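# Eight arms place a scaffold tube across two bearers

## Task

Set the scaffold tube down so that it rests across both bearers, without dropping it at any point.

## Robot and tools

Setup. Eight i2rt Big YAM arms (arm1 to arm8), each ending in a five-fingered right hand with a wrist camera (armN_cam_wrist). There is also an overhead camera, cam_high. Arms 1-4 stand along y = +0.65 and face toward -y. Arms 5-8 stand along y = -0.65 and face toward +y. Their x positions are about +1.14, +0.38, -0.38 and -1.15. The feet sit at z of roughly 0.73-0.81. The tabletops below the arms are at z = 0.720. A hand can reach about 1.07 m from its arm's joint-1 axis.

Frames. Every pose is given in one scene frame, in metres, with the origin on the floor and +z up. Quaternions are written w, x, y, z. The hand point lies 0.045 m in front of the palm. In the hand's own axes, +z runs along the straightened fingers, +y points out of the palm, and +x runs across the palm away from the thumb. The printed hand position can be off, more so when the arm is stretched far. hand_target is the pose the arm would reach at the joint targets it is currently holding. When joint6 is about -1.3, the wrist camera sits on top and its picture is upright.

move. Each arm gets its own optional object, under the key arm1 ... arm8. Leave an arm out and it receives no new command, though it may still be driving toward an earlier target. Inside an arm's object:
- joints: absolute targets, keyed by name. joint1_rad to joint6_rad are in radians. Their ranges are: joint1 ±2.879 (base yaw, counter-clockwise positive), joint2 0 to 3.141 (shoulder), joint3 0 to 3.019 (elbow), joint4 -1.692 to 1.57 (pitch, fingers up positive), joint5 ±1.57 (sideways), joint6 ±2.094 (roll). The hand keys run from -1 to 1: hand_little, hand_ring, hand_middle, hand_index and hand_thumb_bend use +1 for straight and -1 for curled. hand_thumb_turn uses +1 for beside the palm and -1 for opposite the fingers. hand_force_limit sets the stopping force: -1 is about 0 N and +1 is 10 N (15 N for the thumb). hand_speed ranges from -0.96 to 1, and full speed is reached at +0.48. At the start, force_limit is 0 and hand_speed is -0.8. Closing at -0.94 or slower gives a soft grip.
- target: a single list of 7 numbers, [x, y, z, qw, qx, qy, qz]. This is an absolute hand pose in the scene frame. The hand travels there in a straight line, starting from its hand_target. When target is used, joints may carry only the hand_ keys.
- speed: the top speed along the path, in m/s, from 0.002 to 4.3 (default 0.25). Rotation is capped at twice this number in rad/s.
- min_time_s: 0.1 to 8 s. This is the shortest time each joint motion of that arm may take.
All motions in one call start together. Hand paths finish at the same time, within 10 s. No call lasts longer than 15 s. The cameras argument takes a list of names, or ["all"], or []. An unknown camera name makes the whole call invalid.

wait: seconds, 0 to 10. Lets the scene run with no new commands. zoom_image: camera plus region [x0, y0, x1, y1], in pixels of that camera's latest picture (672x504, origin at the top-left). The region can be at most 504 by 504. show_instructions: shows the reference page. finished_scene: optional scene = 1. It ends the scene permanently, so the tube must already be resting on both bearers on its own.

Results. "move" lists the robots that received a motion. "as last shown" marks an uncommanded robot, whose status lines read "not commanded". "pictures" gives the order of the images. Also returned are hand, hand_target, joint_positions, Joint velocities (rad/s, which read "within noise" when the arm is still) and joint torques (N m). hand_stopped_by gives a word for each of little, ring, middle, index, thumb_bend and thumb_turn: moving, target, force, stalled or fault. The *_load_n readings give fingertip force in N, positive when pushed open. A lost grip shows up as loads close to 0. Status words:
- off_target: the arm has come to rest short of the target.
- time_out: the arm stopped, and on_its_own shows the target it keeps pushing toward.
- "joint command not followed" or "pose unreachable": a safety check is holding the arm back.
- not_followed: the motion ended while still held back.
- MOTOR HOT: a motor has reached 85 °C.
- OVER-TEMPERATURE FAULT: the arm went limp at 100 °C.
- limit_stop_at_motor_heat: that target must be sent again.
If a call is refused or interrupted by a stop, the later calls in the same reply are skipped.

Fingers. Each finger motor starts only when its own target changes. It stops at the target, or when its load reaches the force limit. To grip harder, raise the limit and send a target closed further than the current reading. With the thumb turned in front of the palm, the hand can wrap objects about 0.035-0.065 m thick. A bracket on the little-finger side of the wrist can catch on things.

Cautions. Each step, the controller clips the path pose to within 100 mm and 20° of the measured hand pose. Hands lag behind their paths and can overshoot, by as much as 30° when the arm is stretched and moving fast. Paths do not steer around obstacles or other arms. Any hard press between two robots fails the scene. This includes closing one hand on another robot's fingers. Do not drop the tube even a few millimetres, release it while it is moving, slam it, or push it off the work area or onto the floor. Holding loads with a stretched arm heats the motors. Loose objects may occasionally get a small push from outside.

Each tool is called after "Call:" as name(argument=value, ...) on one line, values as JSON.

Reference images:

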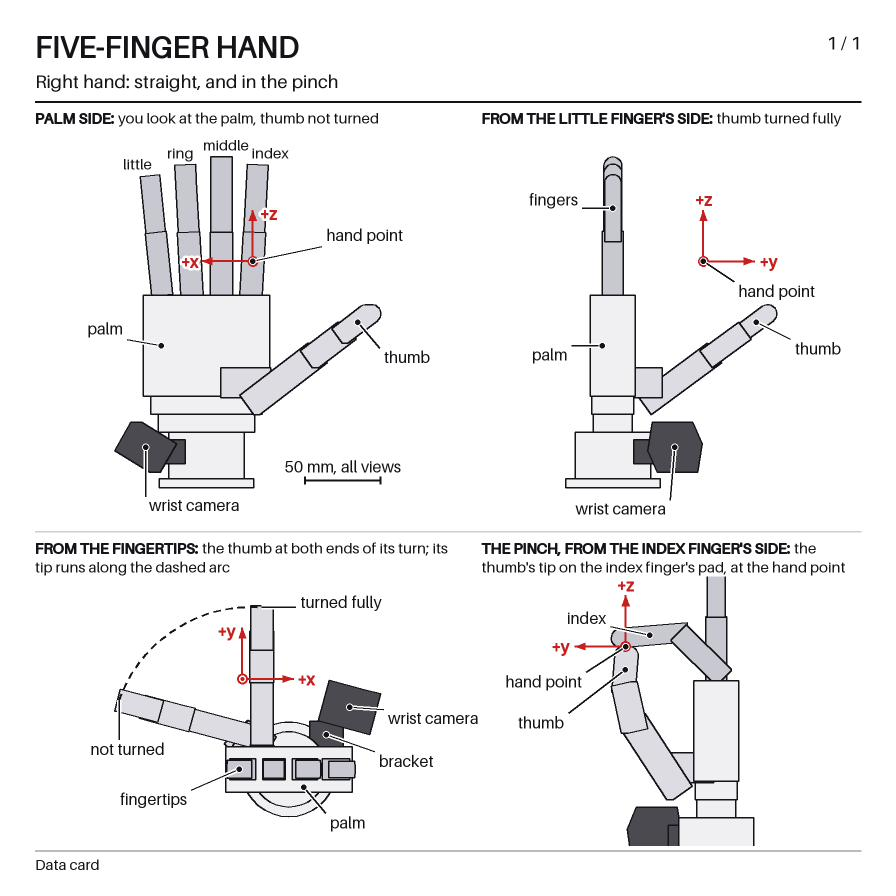

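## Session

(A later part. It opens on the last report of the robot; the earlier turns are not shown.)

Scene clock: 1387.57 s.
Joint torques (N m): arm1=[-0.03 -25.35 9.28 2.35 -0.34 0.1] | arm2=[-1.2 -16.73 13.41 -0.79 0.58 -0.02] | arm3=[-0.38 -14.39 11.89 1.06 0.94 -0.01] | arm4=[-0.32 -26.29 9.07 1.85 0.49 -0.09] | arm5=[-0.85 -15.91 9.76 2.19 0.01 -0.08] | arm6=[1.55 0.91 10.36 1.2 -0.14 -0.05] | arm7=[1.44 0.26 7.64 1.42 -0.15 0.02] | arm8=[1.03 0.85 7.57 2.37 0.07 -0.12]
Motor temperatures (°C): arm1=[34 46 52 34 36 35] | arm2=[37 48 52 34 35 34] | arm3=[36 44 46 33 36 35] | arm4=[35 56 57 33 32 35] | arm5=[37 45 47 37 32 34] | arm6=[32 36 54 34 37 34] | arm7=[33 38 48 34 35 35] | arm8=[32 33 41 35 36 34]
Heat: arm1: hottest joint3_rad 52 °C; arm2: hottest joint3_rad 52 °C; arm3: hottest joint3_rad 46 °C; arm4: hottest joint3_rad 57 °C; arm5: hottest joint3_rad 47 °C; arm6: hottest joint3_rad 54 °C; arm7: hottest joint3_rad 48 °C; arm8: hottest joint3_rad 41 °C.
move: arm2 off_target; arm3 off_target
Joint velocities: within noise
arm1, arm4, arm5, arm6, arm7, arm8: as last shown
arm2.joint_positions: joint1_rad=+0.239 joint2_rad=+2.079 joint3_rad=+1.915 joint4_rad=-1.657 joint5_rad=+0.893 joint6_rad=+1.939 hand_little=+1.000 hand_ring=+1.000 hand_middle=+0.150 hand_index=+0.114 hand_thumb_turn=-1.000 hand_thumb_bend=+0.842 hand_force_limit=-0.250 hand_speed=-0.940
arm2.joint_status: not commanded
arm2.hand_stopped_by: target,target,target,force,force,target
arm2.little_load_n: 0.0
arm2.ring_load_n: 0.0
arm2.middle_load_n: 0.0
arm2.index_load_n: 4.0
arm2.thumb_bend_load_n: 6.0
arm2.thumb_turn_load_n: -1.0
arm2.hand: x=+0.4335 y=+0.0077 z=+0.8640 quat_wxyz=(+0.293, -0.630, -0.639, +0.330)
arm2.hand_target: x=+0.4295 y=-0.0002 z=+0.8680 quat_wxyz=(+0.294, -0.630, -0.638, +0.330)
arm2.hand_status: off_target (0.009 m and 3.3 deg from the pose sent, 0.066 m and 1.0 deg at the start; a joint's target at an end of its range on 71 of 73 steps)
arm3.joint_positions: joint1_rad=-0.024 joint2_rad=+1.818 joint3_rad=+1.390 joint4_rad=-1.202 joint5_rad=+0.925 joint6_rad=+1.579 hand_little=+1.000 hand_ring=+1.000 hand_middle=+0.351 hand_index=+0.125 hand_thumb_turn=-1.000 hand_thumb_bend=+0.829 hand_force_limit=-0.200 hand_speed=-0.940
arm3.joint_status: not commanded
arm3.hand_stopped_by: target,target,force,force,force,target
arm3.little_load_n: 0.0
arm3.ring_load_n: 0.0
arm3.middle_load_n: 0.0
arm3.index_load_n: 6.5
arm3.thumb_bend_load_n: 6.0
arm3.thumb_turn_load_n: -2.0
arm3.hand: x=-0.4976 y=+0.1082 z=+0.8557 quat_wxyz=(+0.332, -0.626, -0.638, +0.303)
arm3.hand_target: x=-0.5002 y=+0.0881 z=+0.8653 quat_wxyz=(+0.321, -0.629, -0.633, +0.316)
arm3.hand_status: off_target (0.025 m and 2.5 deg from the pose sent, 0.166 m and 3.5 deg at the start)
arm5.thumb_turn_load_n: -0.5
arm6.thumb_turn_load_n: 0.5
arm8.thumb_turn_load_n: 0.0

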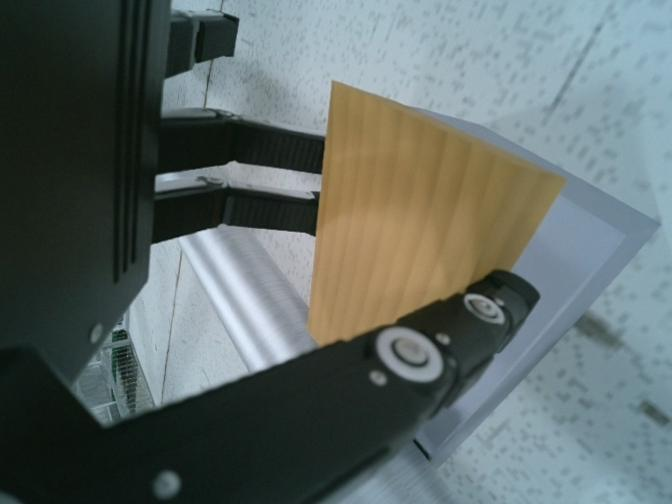

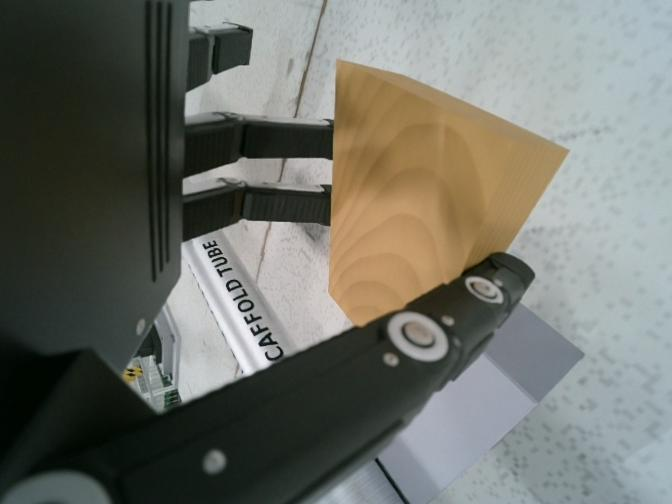

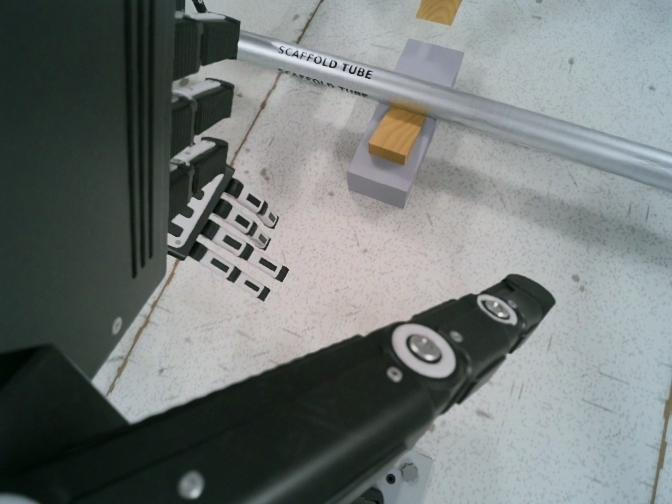

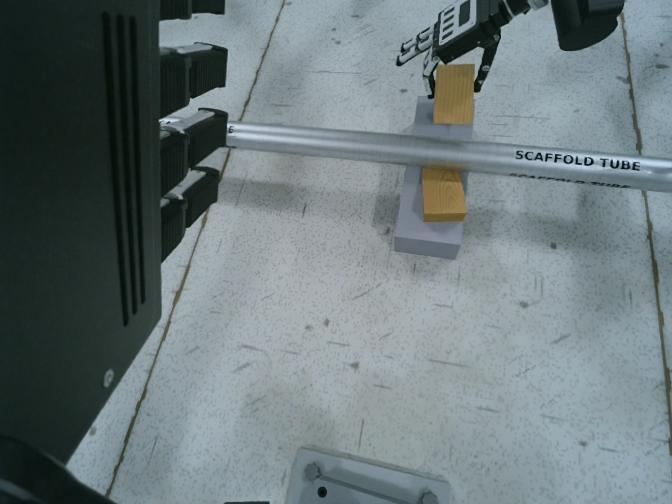

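Call:
move(arm3={"target": [-0.495, 0.04, 0.862, 0.3182, -0.6317, -0.6317, 0.3182], "speed": 0.08}, arm2={"target": [0.430, 0.00, 0.845, 0.3182, -0.6317, -0.6317, 0.3182], "speed": 0.05}, cameras=["arm2_cam_wrist", "arm3_cam_wrist", "arm6_cam_wrist", "arm7_cam_wrist"])

Call:
zoom_image(camera="arm7_cam_wrist", region=[370, 20, 510, 160])

Call:
zoom_image(camera="arm6_cam_wrist", region=[350, 0, 530, 130])

Scene clock: 1395.67 s.
Joint torques (N m): arm1=[0.56 -25.35 9.28 2.35 -0.33 0.1] | arm2=[-1.14 -17.26 12.77 -0.84 0.54 0.19] | arm3=[0.62 -15.62 12.08 0.16 0.79 0.16] | arm4=[-0.09 -25.11 9.1 1.77 0.57 -0.12] | arm5=[-1.38 -15.62 9.66 2.22 0 -0.07] | arm6=[1.14 0.79 10.33 1.43 -0.05 -0.09] | arm7=[1.49 0.15 7.68 1.44 -0.15 0.03] | arm8=[0.38 0.85 7.54 2.33 0.05 -0.12]
Motor temperatures (°C): arm1=[34 46 52 34 36 35] | arm2=[37 48 53 34 35 34] | arm3=[36 44 46 33 36 35] | arm4=[35 56 57 33 32 35] | arm5=[37 45 47 37 32 34] | arm6=[32 36 54 34 37 34] | arm7=[33 38 48 34 35 35] | arm8=[32 33 41 35 36 34]
Heat: arm1: hottest joint3_rad 52 °C; arm2: hottest joint3_rad 53 °C; arm3: hottest joint3_rad 46 °C; arm4: hottest joint3_rad 57 °C; arm5: hottest joint3_rad 47 °C; arm6: hottest joint3_rad 54 °C; arm7: hottest joint3_rad 48 °C; arm8: hottest joint3_rad 41 °C.
move: arm2 off_target; arm3 off_target
Joint velocities: within noise
arm1.joint_positions: joint1_rad=-0.328 joint2_rad=+2.190 joint3_rad=+1.770 joint4_rad=-0.339 joint5_rad=-0.271 joint6_rad=-0.196 hand_little=+0.240 hand_ring=+0.240 hand_middle=+0.240 hand_index=+0.240 hand_thumb_turn=-1.000 hand_thumb_bend=+0.840 hand_force_limit=+0.100 hand_speed=-0.920
arm1.joint_status: not commanded
arm1.hand_stopped_by: target,target,target,target,target,target
arm1.little_load_n: 0.0
arm1.ring_load_n: 0.0
arm1.middle_load_n: 0.0
arm1.index_load_n: 0.0
arm1.thumb_bend_load_n: 0.0
arm1.thumb_turn_load_n: 0.0
arm1.hand: x=+0.9361 y=-0.1099 z=+0.8242 quat_wxyz=(-0.017, -0.015, -0.914, +0.405)
arm1.hand_target: x=+0.9372 y=-0.1182 z=+0.8395 quat_wxyz=(-0.017, -0.015, -0.908, +0.418)
arm1.hand_status: not commanded
arm2.joint_positions: joint1_rad=+0.239 joint2_rad=+2.116 joint3_rad=+1.915 joint4_rad=-1.657 joint5_rad=+0.893 joint6_rad=+1.939 hand_little=+1.000 hand_ring=+1.000 hand_middle=+0.150 hand_index=+0.114 hand_thumb_turn=-1.000 hand_thumb_bend=+0.842 hand_force_limit=-0.250 hand_speed=-0.940
arm2.joint_status: not commanded
arm2.hand_stopped_by: target,target,target,force,force,target
arm2.little_load_n: 0.0
arm2.ring_load_n: 0.0
arm2.middle_load_n: 0.0
arm2.index_load_n: 4.0
arm2.thumb_bend_load_n: 6.0
arm2.thumb_turn_load_n: -1.5
arm2.hand: x=+0.4334 y=+0.0082 z=+0.8411 quat_wxyz=(+0.308, -0.623, -0.643, +0.322)
arm2.hand_target: x=+0.4297 y=+0.0004 z=+0.8447 quat_wxyz=(+0.306, -0.629, -0.637, +0.324)
arm2.hand_status: off_target (0.010 m and 2.1 deg from the pose sent, 0.021 m and 3.3 deg at the start; a joint's target at an end of its range on 40 of 41 steps)
arm3.joint_positions: joint1_rad=-0.024 joint2_rad=+1.931 joint3_rad=+1.555 joint4_rad=-1.225 joint5_rad=+0.925 joint6_rad=+1.578 hand_little=+1.000 hand_ring=+1.000 hand_middle=+0.351 hand_index=+0.125 hand_thumb_turn=-1.000 hand_thumb_bend=+0.829 hand_force_limit=-0.200 hand_speed=-0.940
arm3.joint_status: not commanded
arm3.hand_stopped_by: target,target,force,force,force,target
arm3.little_load_n: 0.0
arm3.ring_load_n: 0.0
arm3.middle_load_n: 0.0
arm3.index_load_n: 6.0
arm3.thumb_bend_load_n: 6.0
arm3.thumb_turn_load_n: -2.5
arm3.hand: x=-0.4975 y=+0.0553 z=+0.8543 quat_wxyz=(+0.323, -0.630, -0.634, +0.312)
arm3.hand_target: x=-0.4949 y=+0.0409 z=+0.8622 quat_wxyz=(+0.318, -0.631, -0.632, +0.318)
arm3.hand_status: off_target (0.017 m and 1.0 deg from the pose sent, 0.069 m and 2.5 deg at the start)
arm4.joint_positions: joint1_rad=+0.380 joint2_rad=+2.057 joint3_rad=+1.666 joint4_rad=-0.436 joint5_rad=+0.349 joint6_rad=+0.261 hand_little=+0.240 hand_ring=+0.240 hand_middle=+0.240 hand_index=+0.240 hand_thumb_turn=-1.000 hand_thumb_bend=+0.840 hand_force_limit=+0.100 hand_speed=-0.920
arm4.joint_status: not commanded
arm4.hand_stopped_by: target,target,target,target,target,target
arm4.little_load_n: 0.0
arm4.ring_load_n: 0.0
arm4.middle_load_n: 0.0
arm4.index_load_n: 0.0
arm4.thumb_bend_load_n: 0.0
arm4.thumb_turn_load_n: 0.5
arm4.hand: x=-0.8843 y=-0.0621 z=+0.8301 quat_wxyz=(+0.042, -0.003, -0.919, +0.391)
arm4.hand_target: x=-0.8861 y=-0.0729 z=+0.8478 quat_wxyz=(+0.040, -0.010, -0.912, +0.407)
arm4.hand_status: not commanded
arm5, arm6, arm7, arm8: as last shown
arm5.thumb_turn_load_n: 0.0
arm6.thumb_turn_load_n: 0.0

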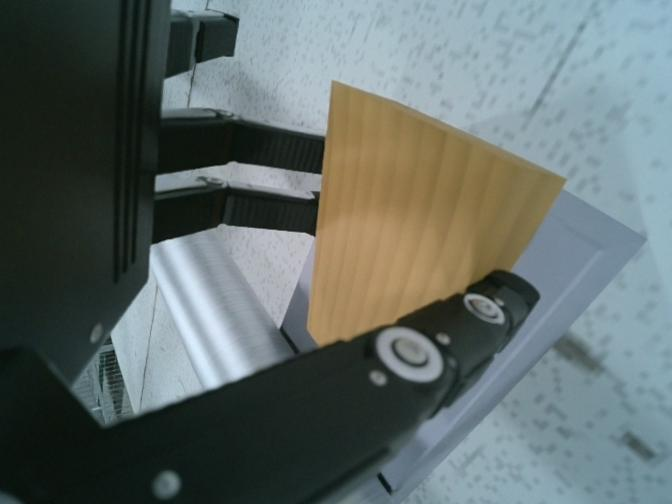

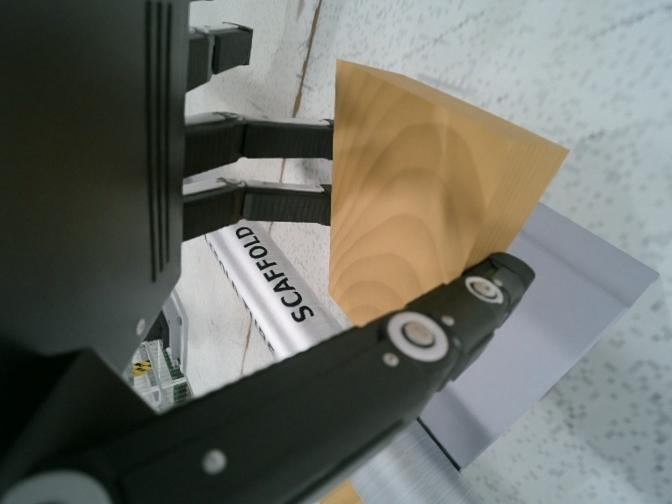

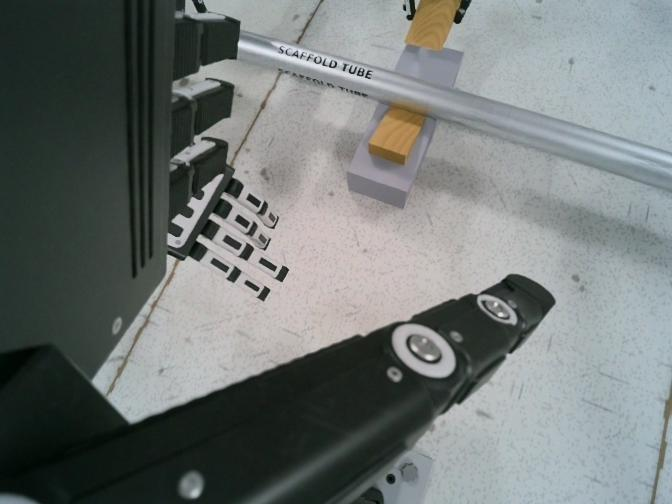

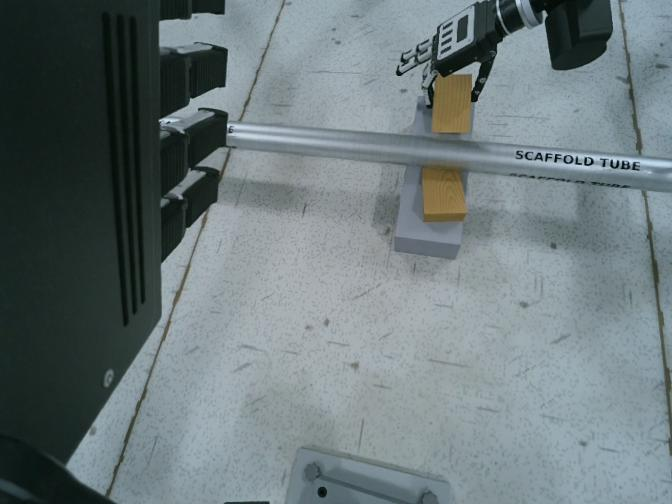

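Scaled by 3.600.

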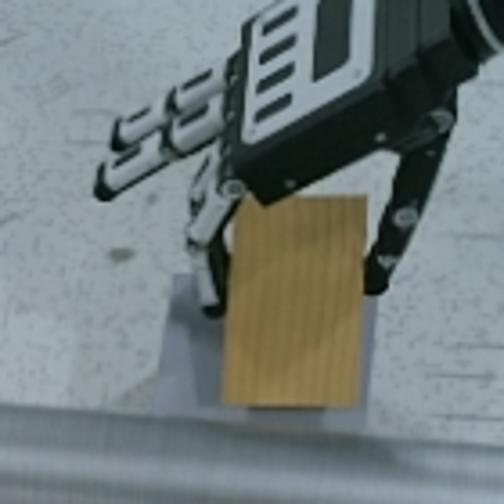

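Scaled by 2.800.

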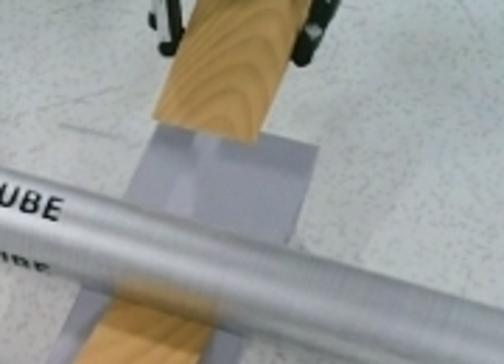

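Call:
move(arm3={"target": [-0.480, 0.00, 0.862, 0.3182, -0.6317, -0.6317, 0.3182], "speed": 0.08}, arm2={"target": [0.430, 0.00, 0.831, 0.3182, -0.6317, -0.6317, 0.3182], "speed": 0.04}, cameras=["arm2_cam_wrist", "arm3_cam_wrist", "arm6_cam_wrist", "arm7_cam_wrist"])

Call:
zoom_image(camera="arm7_cam_wrist", region=[370, 40, 510, 180])

Call:
zoom_image(camera="arm6_cam_wrist", region=[350, 0, 530, 130])

Scene clock: 1403.63 s.
Joint torques (N m): arm1=[0.32 -25.47 9.39 2.26 -0.32 0.1] | arm2=[-1.08 -17.38 12.59 -0.88 0.51 0.2] | arm3=[0.56 -16.73 12.25 -0.06 0.8 0.34] | arm4=[-0.32 -25.47 8.79 1.81 0.52 -0.13] | arm5=[-1.08 -15.79 9.78 2.33 0 -0.07] | arm6=[1.73 1.55 10.33 1.14 -0.07 -0.06] | arm7=[1.44 0.03 7.75 1.39 -0.18 0.02] | arm8=[0.91 1.38 7.6 2.3 0.05 -0.13]
Motor temperatures (°C): arm1=[34 46 52 34 36 35] | arm2=[37 48 53 34 35 34] | arm3=[36 44 48 33 36 35] | arm4=[35 56 57 33 32 35] | arm5=[37 45 47 37 32 34] | arm6=[32 36 54 34 37 34] | arm7=[33 38 48 34 35 35] | arm8=[32 33 41 35 36 34]
Heat: arm1: hottest joint3_rad 52 °C; arm2: hottest joint3_rad 53 °C; arm3: hottest joint3_rad 48 °C; arm4: hottest joint3_rad 57 °C; arm5: hottest joint3_rad 47 °C; arm6: hottest joint3_rad 54 °C; arm7: hottest joint3_rad 48 °C; arm8: hottest joint3_rad 41 °C.
move: arm2 done; arm3 off_target
Joint velocities: within noise
arm1, arm4, arm5, arm6, arm7, arm8: as last shown
arm1.little_load_n: -0.5
arm2.joint_positions: joint1_rad=+0.239 joint2_rad=+2.138 joint3_rad=+1.915 joint4_rad=-1.657 joint5_rad=+0.893 joint6_rad=+1.947 hand_little=+1.000 hand_ring=+1.000 hand_middle=+0.150 hand_index=+0.114 hand_thumb_turn=-1.000 hand_thumb_bend=+0.842 hand_force_limit=-0.250 hand_speed=-0.940
arm2.joint_status: not commanded
arm2.hand_stopped_by: target,target,target,force,force,target
arm2.little_load_n: 0.0
arm2.ring_load_n: 0.0
arm2.middle_load_n: 0.0
arm2.index_load_n: 4.0
arm2.thumb_bend_load_n: 5.5
arm2.thumb_turn_load_n: -1.0
arm2.hand: x=+0.4332 y=+0.0083 z=+0.8280 quat_wxyz=(+0.315, -0.621, -0.643, +0.318)
arm2.hand_target: x=+0.4299 y=+0.0009 z=+0.8307 quat_wxyz=(+0.313, -0.627, -0.637, +0.319)
arm2.hand_status: done (0.009 m and 1.9 deg from the pose sent, 0.013 m and 2.1 deg at the start; a joint's target at an end of its range on 41 of 42 steps)
arm3.joint_positions: joint1_rad=-0.003 joint2_rad=+2.041 joint3_rad=+1.730 joint4_rad=-1.322 joint5_rad=+0.925 joint6_rad=+1.596 hand_little=+1.000 hand_ring=+1.000 hand_middle=+0.351 hand_index=+0.125 hand_thumb_turn=-1.000 hand_thumb_bend=+0.829 hand_force_limit=-0.200 hand_speed=-0.940
arm3.joint_status: not commanded
arm3.hand_stopped_by: target,target,force,force,force,target
arm3.little_load_n: 0.0
arm3.ring_load_n: -0.5
arm3.middle_load_n: 0.0
arm3.index_load_n: 6.5
arm3.thumb_bend_load_n: 6.0
arm3.thumb_turn_load_n: -2.5
arm3.hand: x=-0.4847 y=+0.0157 z=+0.8549 quat_wxyz=(+0.327, -0.624, -0.639, +0.309)
arm3.hand_target: x=-0.4797 y=+0.0011 z=+0.8619 quat_wxyz=(+0.319, -0.629, -0.635, +0.317)
arm3.hand_status: off_target (0.018 m and 1.9 deg from the pose sent, 0.059 m and 1.0 deg at the start)
arm4.thumb_turn_load_n: 0.0
arm8.middle_load_n: 0.5

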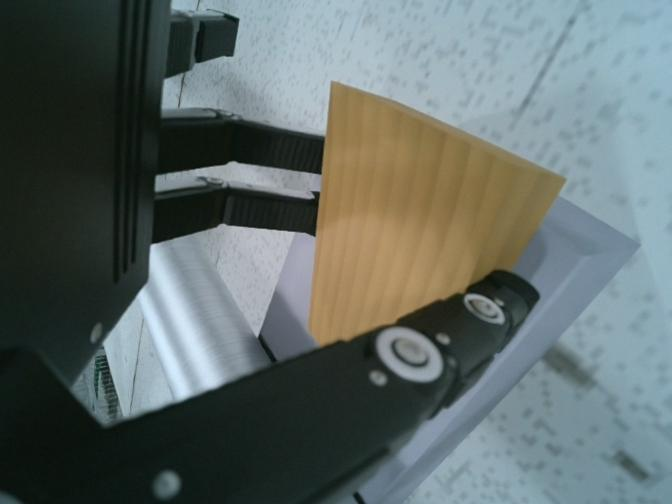

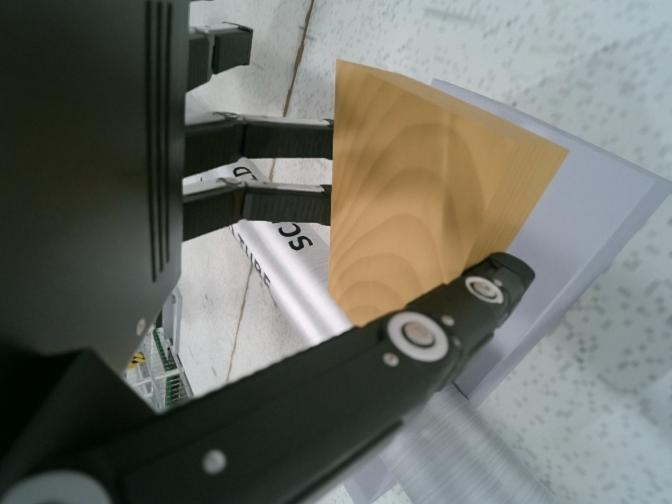

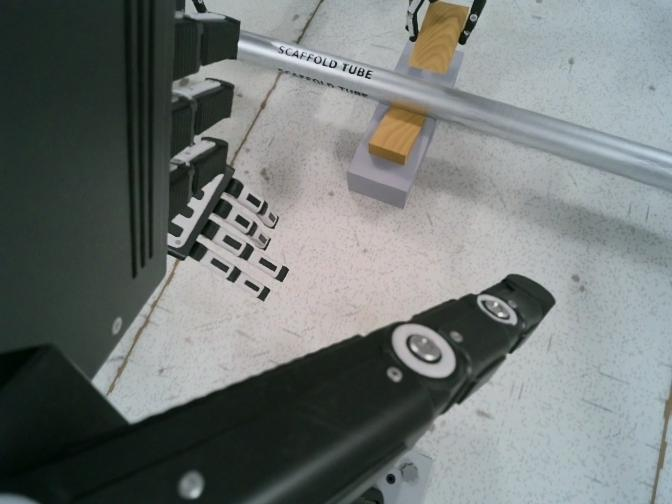

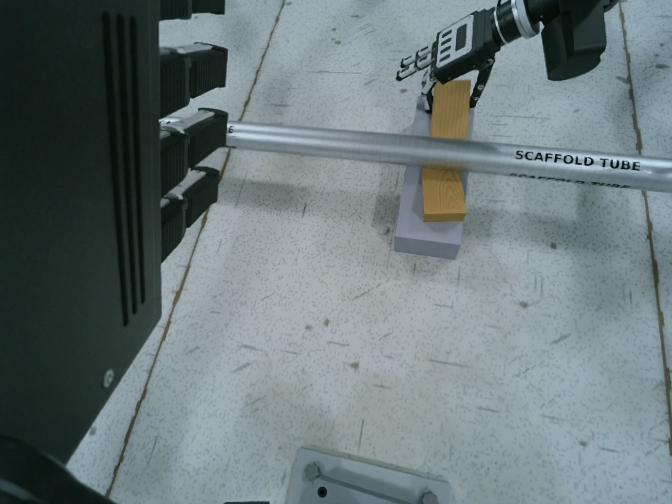

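Scaled by 3.600.

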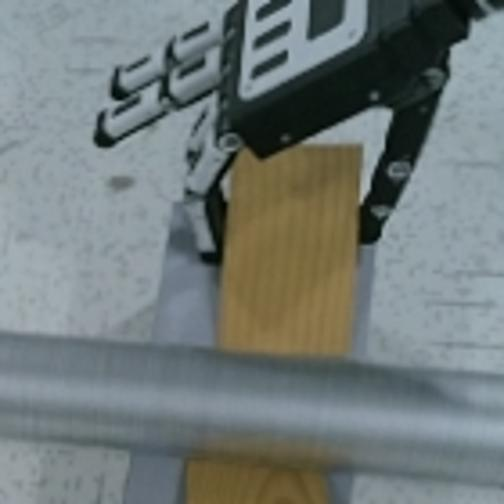

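Scaled by 2.800.

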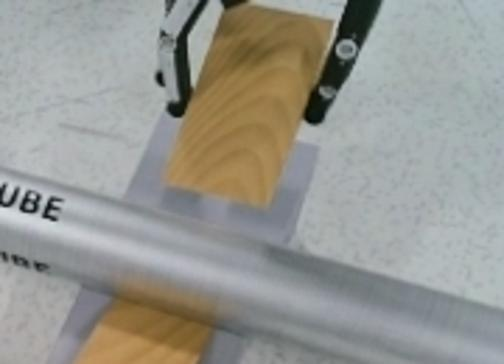

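Call:
move(arm3={"target": [-0.480, 0.00, 0.840, 0.3182, -0.6317, -0.6317, 0.3182], "speed": 0.06}, arm2={"target": [0.430, 0.00, 0.818, 0.3182, -0.6317, -0.6317, 0.3182], "speed": 0.04}, cameras=["arm2_cam_wrist", "arm3_cam_wrist", "arm6_cam_wrist", "arm7_cam_wrist"])

Call:
zoom_image(camera="arm7_cam_wrist", region=[370, 40, 510, 180])

Call:
zoom_image(camera="arm6_cam_wrist", region=[350, 0, 530, 130])

Scene clock: 1407.90 s.
Joint torques (N m): arm1=[-0.03 -25.17 9.24 2.29 -0.32 0.09] | arm2=[-1.08 -15.97 12.3 -0.57 0.47 0.22] | arm3=[0.56 -17.38 10.03 0.95 0.81 0.31] | arm4=[0.09 -25.52 8.99 1.83 0.54 -0.09] | arm5=[-0.91 -15.68 9.69 2.24 -0.01 -0.1] | arm6=[1.08 1.67 10.47 1.18 -0.05 -0.08] | arm7=[1.2 -0.15 7.69 1.48 -0.16 -0.01] | arm8=[0.73 1.2 7.56 2.39 0.02 -0.11]
Motor temperatures (°C): arm1=[34 46 52 34 36 35] | arm2=[37 49 53 34 35 34] | arm3=[36 44 49 33 36 35] | arm4=[35 56 57 33 32 35] | arm5=[37 45 47 37 32 34] | arm6=[32 36 54 34 37 34] | arm7=[33 38 48 34 35 35] | arm8=[32 33 41 35 36 34]
Heat: arm1: hottest joint3_rad 52 °C; arm2: hottest joint3_rad 53 °C; arm3: hottest joint3_rad 49 °C; arm4: hottest joint3_rad 57 °C; arm5: hottest joint3_rad 47 °C; arm6: hottest joint3_rad 54 °C; arm7: hottest joint3_rad 48 °C; arm8: hottest joint3_rad 41 °C.
move: arm2 off_target; arm3 off_target
Joint velocities: within noise
arm1, arm4, arm5, arm6, arm7, arm8: as last shown
arm2.joint_positions: joint1_rad=+0.239 joint2_rad=+2.142 joint3_rad=+1.917 joint4_rad=-1.663 joint5_rad=+0.893 joint6_rad=+1.970 hand_little=+1.000 hand_ring=+1.000 hand_middle=+0.150 hand_index=+0.114 hand_thumb_turn=-1.000 hand_thumb_bend=+0.842 hand_force_limit=-0.250 hand_speed=-0.940
arm2.joint_status: not commanded
arm2.hand_stopped_by: target,target,target,force,force,target
arm2.little_load_n: 0.0
arm2.ring_load_n: 0.0
arm2.middle_load_n: 0.0
arm2.index_load_n: 4.0
arm2.thumb_bend_load_n: 6.0
arm2.thumb_turn_load_n: -1.0
arm2.hand: x=+0.4326 y=+0.0078 z=+0.8269 quat_wxyz=(+0.314, -0.627, -0.637, +0.320)
arm2.hand_target: x=+0.4299 y=+0.0002 z=+0.8181 quat_wxyz=(+0.317, -0.632, -0.632, +0.319)
arm2.hand_status: off_target (0.012 m and 1.0 deg from the pose sent, 0.013 m and 1.9 deg at the start; a joint's target at an end of its range on 20 of 30 steps)
arm3.joint_positions: joint1_rad=-0.003 joint2_rad=+2.063 joint3_rad=+1.730 joint4_rad=-1.307 joint5_rad=+0.925 joint6_rad=+1.608 hand_little=+1.000 hand_ring=+1.000 hand_middle=+0.351 hand_index=+0.125 hand_thumb_turn=-1.000 hand_thumb_bend=+0.829 hand_force_limit=-0.200 hand_speed=-0.940
arm3.joint_status: not commanded
arm3.hand_stopped_by: target,target,force,force,force,target
arm3.little_load_n: 0.0
arm3.ring_load_n: 0.0
arm3.middle_load_n: 0.0
arm3.index_load_n: 6.5
arm3.thumb_bend_load_n: 6.0
arm3.thumb_turn_load_n: -2.5
arm3.hand: x=-0.4849 y=+0.0124 z=+0.8417 quat_wxyz=(+0.327, -0.627, -0.636, +0.308)
arm3.hand_target: x=-0.4799 y=+0.0002 z=+0.8400 quat_wxyz=(+0.318, -0.632, -0.631, +0.318)
arm3.hand_status: off_target (0.013 m and 1.7 deg from the pose sent, 0.022 m and 1.9 deg at the start)
arm7.middle_load_n: -0.5
arm8.middle_load_n: 0.0

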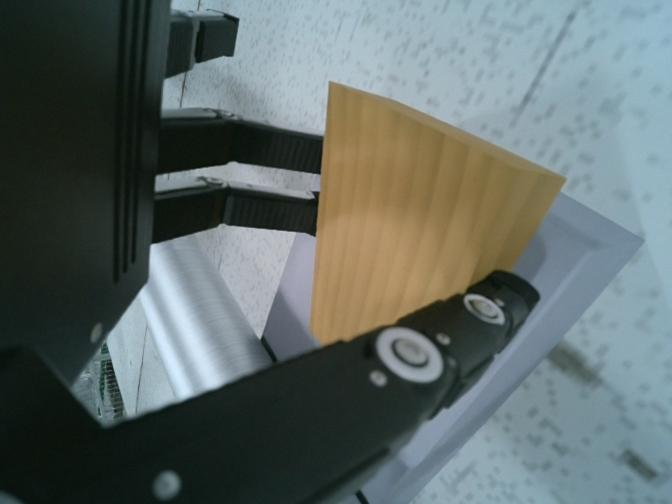

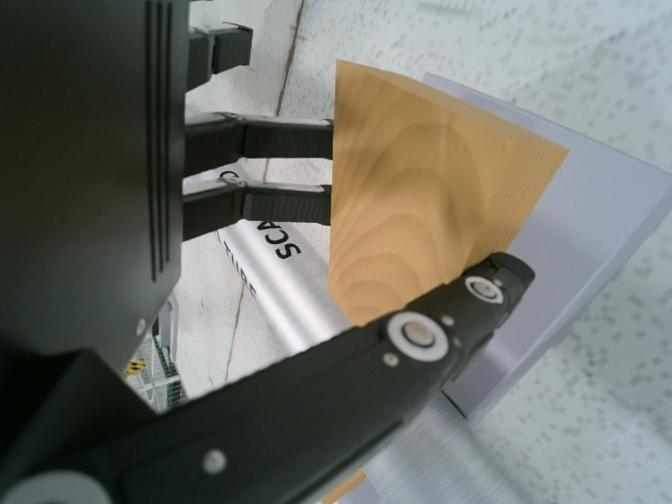

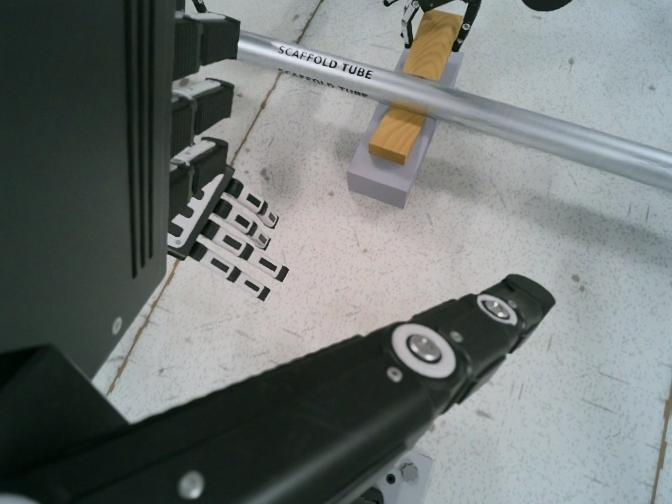

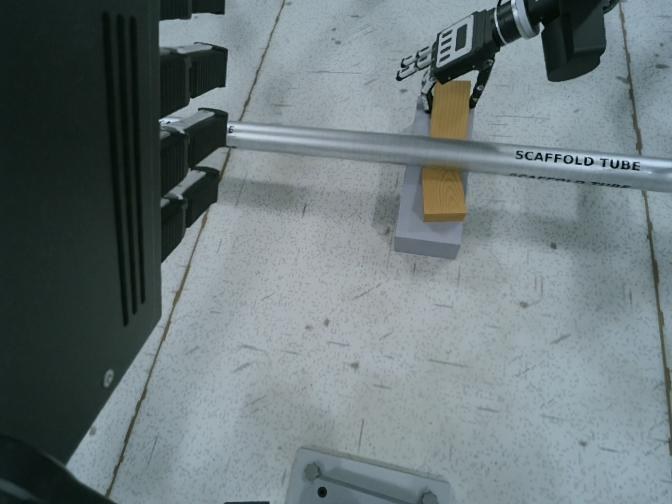

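Scaled by 3.600.

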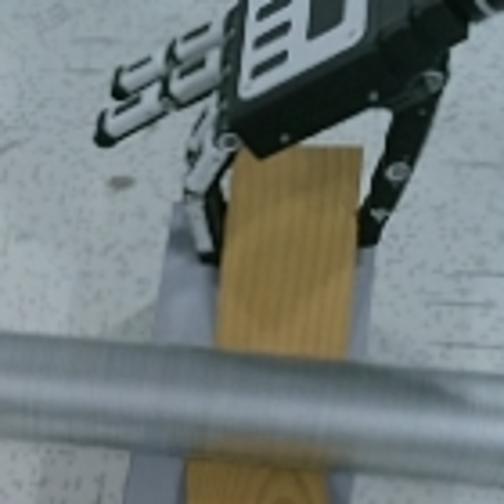

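Scaled by 2.800.

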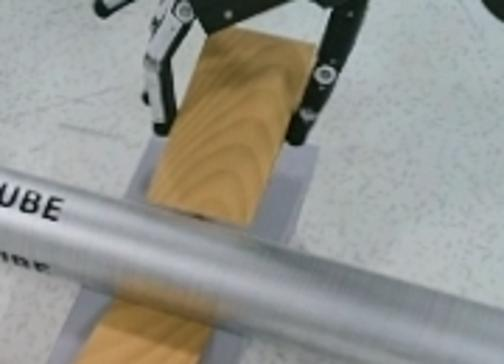

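Call:
move(arm3={"target": [-0.480, 0.00, 0.829, 0.3182, -0.6317, -0.6317, 0.3182], "speed": 0.05}, arm2={"target": [0.430, -0.025, 0.830, 0.3182, -0.6317, -0.6317, 0.3182], "speed": 0.04}, cameras=["arm2_cam_wrist", "arm3_cam_wrist", "arm6_cam_wrist", "arm7_cam_wrist"])

Call:
zoom_image(camera="arm7_cam_wrist", region=[370, 40, 510, 180])

Call:
zoom_image(camera="arm6_cam_wrist", region=[350, 0, 530, 130])

Scene clock: 1412.47 s.
Joint torques (N m): arm1=[0.26 -25.29 9.26 2.28 -0.32 0.08] | arm2=[-1.38 -17.79 13.22 -0.54 0.63 -0.02] | arm3=[0.67 -17.03 8.91 1.18 0.77 0.28] | arm4=[-0.09 -25.82 8.94 1.74 0.5 -0.09] | arm5=[-0.91 -15.97 9.7 2.29 0 -0.11] | arm6=[0.97 0.97 10.3 1.28 -0.06 -0.1] | arm7=[1.32 -0.09 7.65 1.36 -0.15 0.01] | arm8=[0.44 1.32 7.42 2.41 0.04 -0.11]
Motor temperatures (°C): arm1=[34 46 52 34 36 35] | arm2=[37 49 53 34 35 34] | arm3=[36 45 49 33 36 35] | arm4=[35 56 57 33 32 35] | arm5=[37 45 47 37 32 34] | arm6=[32 36 54 34 37 34] | arm7=[33 38 48 34 35 35] | arm8=[32 33 41 35 36 34]
Heat: arm1: hottest joint3_rad 52 °C; arm2: hottest joint3_rad 53 °C; arm3: hottest joint3_rad 49 °C; arm4: hottest joint3_rad 57 °C; arm5: hottest joint3_rad 47 °C; arm6: hottest joint3_rad 54 °C; arm7: hottest joint3_rad 48 °C; arm8: hottest joint3_rad 41 °C.
move: arm2 done; arm3 off_target
Joint velocities: within noise
arm1, arm4, arm5, arm6, arm7, arm8: as last shown
arm1.little_load_n: 0.0
arm1.ring_load_n: -0.5
arm2.joint_positions: joint1_rad=+0.232 joint2_rad=+2.188 joint3_rad=+2.004 joint4_rad=-1.663 joint5_rad=+0.895 joint6_rad=+1.947 hand_little=+1.000 hand_ring=+1.000 hand_middle=+0.150 hand_index=+0.114 hand_thumb_turn=-1.000 hand_thumb_bend=+0.842 hand_force_limit=-0.250 hand_speed=-0.940
arm2.joint_status: not commanded
arm2.hand_stopped_by: target,target,target,force,force,target
arm2.little_load_n: 0.0
arm2.ring_load_n: 0.0
arm2.middle_load_n: 0.0
arm2.index_load_n: 4.0
arm2.thumb_bend_load_n: 6.0
arm2.thumb_turn_load_n: -1.0
arm2.hand: x=+0.4348 y=-0.0159 z=+0.8287 quat_wxyz=(+0.304, -0.629, -0.637, +0.325)
arm2.hand_target: x=+0.4292 y=-0.0249 z=+0.8299 quat_wxyz=(+0.304, -0.631, -0.635, +0.326)
arm2.hand_status: done (0.010 m and 2.0 deg from the pose sent, 0.033 m and 1.0 deg at the start; a joint's target at an end of its range on 39 of 40 steps)
arm3.joint_positions: joint1_rad=-0.003 joint2_rad=+2.071 joint3_rad=+1.730 joint4_rad=-1.285 joint5_rad=+0.925 joint6_rad=+1.608 hand_little=+1.000 hand_ring=+1.000 hand_middle=+0.351 hand_index=+0.125 hand_thumb_turn=-1.000 hand_thumb_bend=+0.829 hand_force_limit=-0.200 hand_speed=-0.940
arm3.joint_status: not commanded
arm3.hand_stopped_by: target,target,force,force,force,target
arm3.little_load_n: 0.0
arm3.ring_load_n: 0.0
arm3.middle_load_n: 0.0
arm3.index_load_n: 6.5
arm3.thumb_bend_load_n: 6.0
arm3.thumb_turn_load_n: -2.0
arm3.hand: x=-0.4848 y=+0.0077 z=+0.8371 quat_wxyz=(+0.323, -0.629, -0.634, +0.313)
arm3.hand_target: x=-0.4800 y=+0.0004 z=+0.8291 quat_wxyz=(+0.318, -0.631, -0.632, +0.318)
arm3.hand_status: off_target (0.012 m and 0.9 deg from the pose sent, 0.018 m and 1.7 deg at the start)
arm4.middle_load_n: -0.5
arm4.index_load_n: -0.5
arm4.thumb_bend_load_n: -0.5
arm5.thumb_bend_load_n: -0.5
arm6.thumb_turn_load_n: 0.5
arm7.middle_load_n: 0.0

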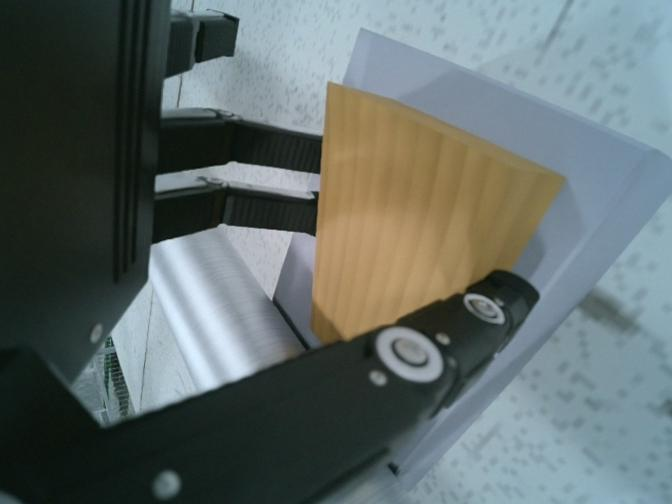

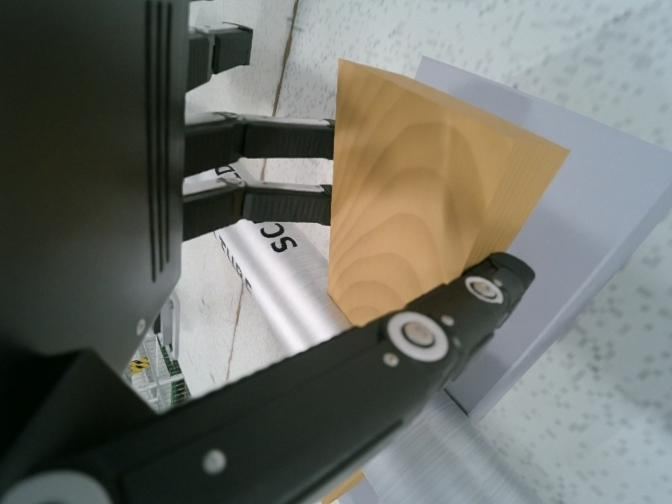

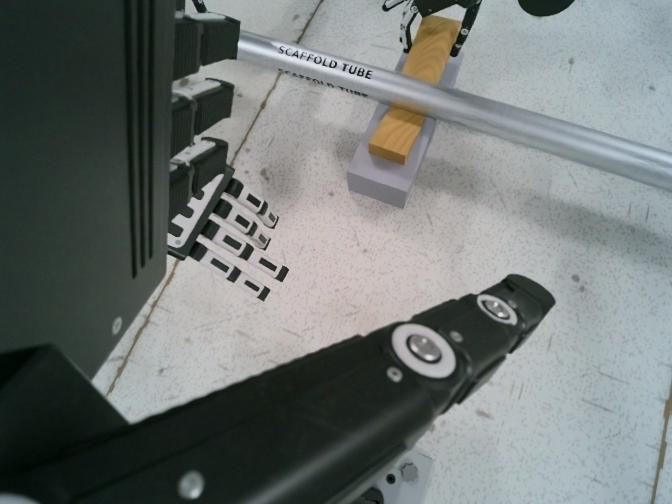

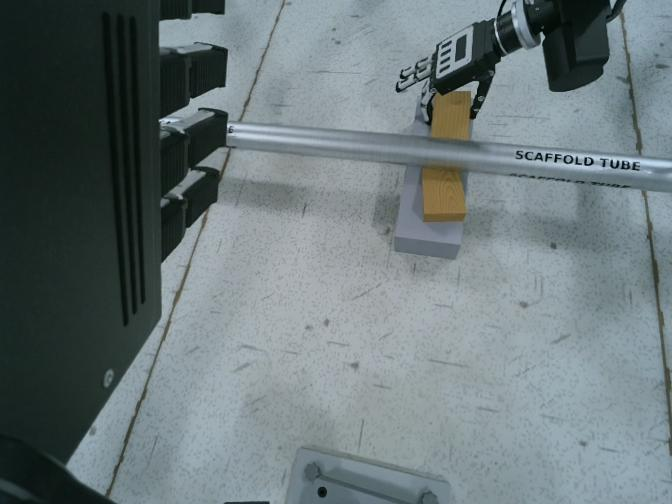

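Scaled by 3.600.

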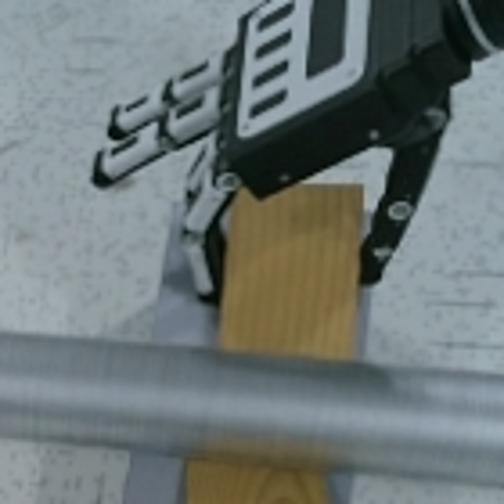

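Scaled by 2.800.

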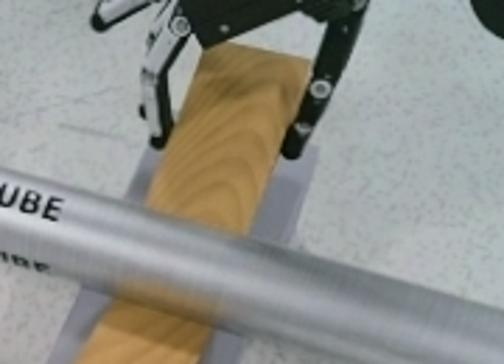

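Call:
move(arm3={"target": [-0.480, 0.00, 0.822, 0.3182, -0.6317, -0.6317, 0.3182], "speed": 0.05}, arm2={"target": [0.430, -0.037, 0.829, 0.3182, -0.6317, -0.6317, 0.3182], "speed": 0.04}, cameras=["arm1_cam_wrist", "arm2_cam_wrist", "arm3_cam_wrist", "arm6_cam_wrist", "arm7_cam_wrist"])

Call:
zoom_image(camera="arm7_cam_wrist", region=[370, 40, 510, 180])

Call:
zoom_image(camera="arm6_cam_wrist", region=[350, 0, 530, 130])

Scene clock: 1416.60 s.
Joint torques (N m): arm1=[0.15 -25.52 9.29 2.35 -0.32 0.11] | arm2=[-1.38 -17.9 13.27 -0.5 0.64 -0.02] | arm3=[0.56 -17.44 8.28 1.57 0.8 0.29] | arm4=[-0.32 -25.41 8.92 1.84 0.5 -0.09] | arm5=[-0.67 -15.74 9.65 2.21 0.01 -0.05] | arm6=[1.85 0.97 10.32 1.09 0 -0.12] | arm7=[1.14 -0.44 7.62 1.54 -0.16 0.02] | arm8=[0.62 1.2 7.41 2.26 0.07 -0.12]
Motor temperatures (°C): arm1=[34 46 52 34 36 35] | arm2=[37 49 53 34 35 34] | arm3=[36 45 49 33 36 35] | arm4=[35 56 57 33 32 35] | arm5=[37 45 47 37 32 34] | arm6=[32 36 55 34 36 34] | arm7=[33 38 48 34 35 35] | arm8=[32 33 41 35 36 34]
Heat: arm1: hottest joint3_rad 52 °C; arm2: hottest joint3_rad 53 °C; arm3: hottest joint3_rad 49 °C; arm4: hottest joint3_rad 57 °C; arm5: hottest joint3_rad 47 °C; arm6: hottest joint3_rad 55 °C; arm7: hottest joint3_rad 48 °C; arm8: hottest joint3_rad 41 °C.
move: arm2 off_target; arm3 off_target
Joint velocities: within noise
arm1, arm4, arm5, arm6, arm7, arm8: as last shown
arm1.ring_load_n: 0.0
arm2.joint_positions: joint1_rad=+0.228 joint2_rad=+2.214 joint3_rad=+2.052 joint4_rad=-1.663 joint5_rad=+0.895 joint6_rad=+1.918 hand_little=+1.000 hand_ring=+1.000 hand_middle=+0.150 hand_index=+0.114 hand_thumb_turn=-1.000 hand_thumb_bend=+0.842 hand_force_limit=-0.250 hand_speed=-0.940
arm2.joint_status: not commanded
arm2.hand_stopped_by: target,target,target,force,force,target
arm2.little_load_n: 0.0
arm2.ring_load_n: 0.0
arm2.middle_load_n: 0.0
arm2.index_load_n: 4.0
arm2.thumb_bend_load_n: 5.5
arm2.thumb_turn_load_n: -1.0
arm2.hand: x=+0.4358 y=-0.0275 z=+0.8290 quat_wxyz=(+0.301, -0.625, -0.642, +0.325)
arm2.hand_target: x=+0.4298 y=-0.0361 z=+0.8289 quat_wxyz=(+0.302, -0.627, -0.640, +0.326)
arm2.hand_status: off_target (0.011 m and 2.6 deg from the pose sent, 0.022 m and 2.0 deg at the start; a joint's target at an end of its range on 31 of 31 steps)
arm3.joint_positions: joint1_rad=-0.003 joint2_rad=+2.076 joint3_rad=+1.730 joint4_rad=-1.284 joint5_rad=+0.925 joint6_rad=+1.608 hand_little=+1.000 hand_ring=+1.000 hand_middle=+0.351 hand_index=+0.125 hand_thumb_turn=-1.000 hand_thumb_bend=+0.829 hand_force_limit=-0.200 hand_speed=-0.940
arm3.joint_status: not commanded
arm3.hand_stopped_by: target,target,force,force,force,target
arm3.little_load_n: 0.0
arm3.ring_load_n: 0.0
arm3.middle_load_n: 0.0
arm3.index_load_n: 6.0
arm3.thumb_bend_load_n: 5.5
arm3.thumb_turn_load_n: -2.0
arm3.hand: x=-0.4849 y=+0.0076 z=+0.8343 quat_wxyz=(+0.324, -0.629, -0.635, +0.312)
arm3.hand_target: x=-0.4800 y=+0.0006 z=+0.8223 quat_wxyz=(+0.318, -0.631, -0.632, +0.318)
arm3.hand_status: off_target (0.015 m and 1.1 deg from the pose sent, 0.018 m and 0.9 deg at the start)
arm4.middle_load_n: 0.0
arm4.index_load_n: 0.0
arm4.thumb_bend_load_n: 0.0
arm5.little_load_n: -0.5
arm5.thumb_bend_load_n: 0.0
arm6.thumb_turn_load_n: 0.0
arm7.middle_load_n: -0.5
arm7.thumb_bend_load_n: -0.5
arm8.little_load_n: 0.5

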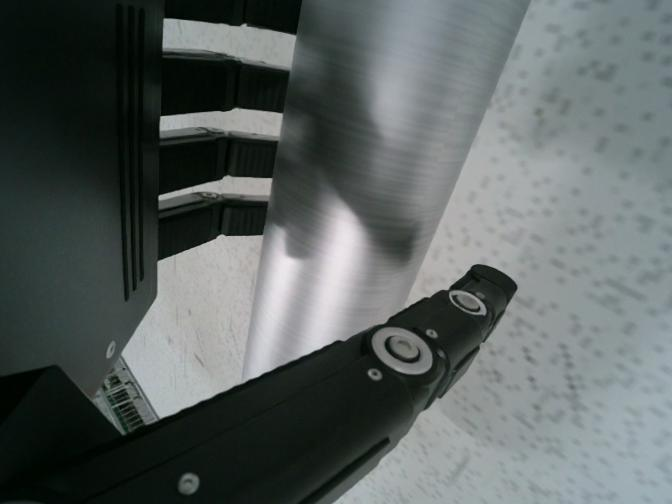

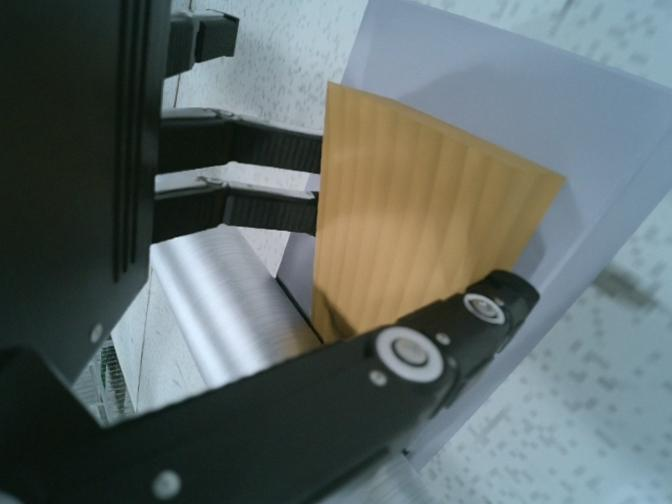

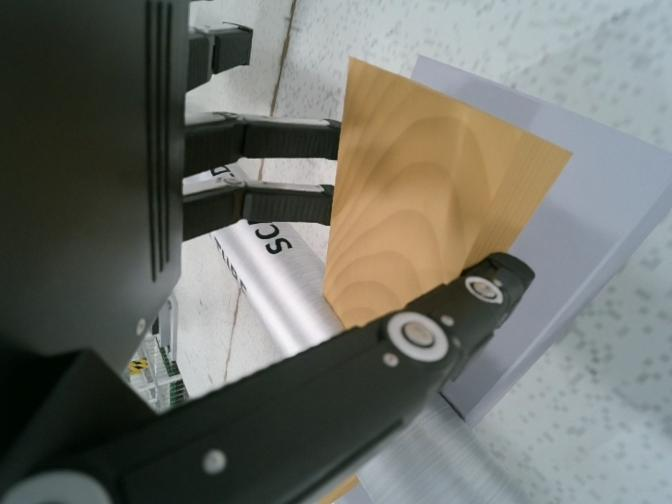

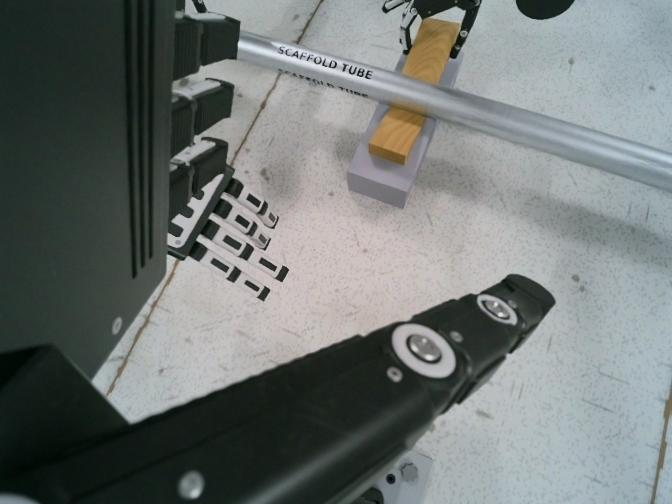

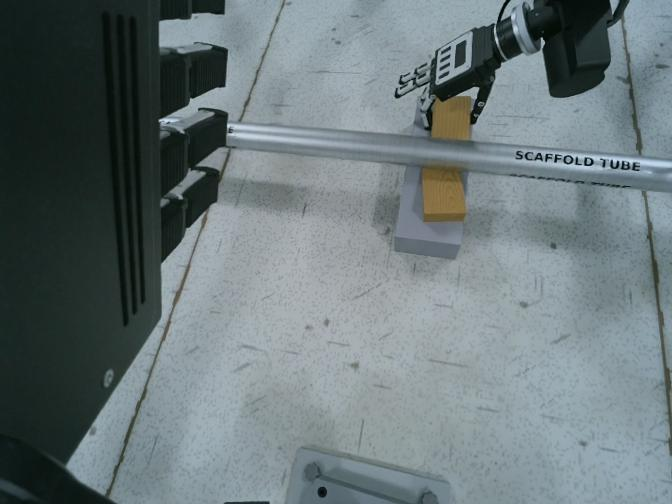

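Scaled by 3.600.

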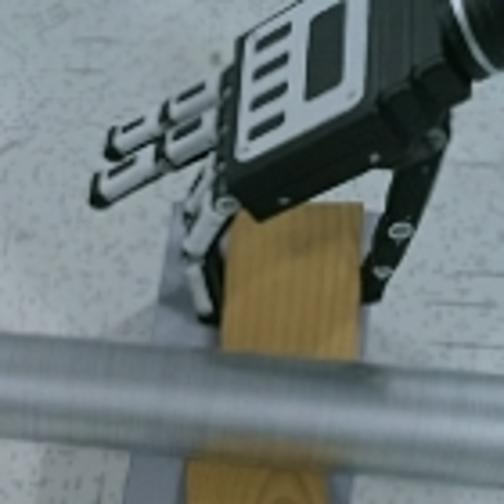

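Scaled by 2.800.

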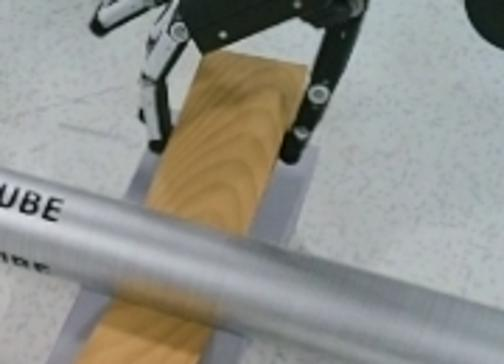

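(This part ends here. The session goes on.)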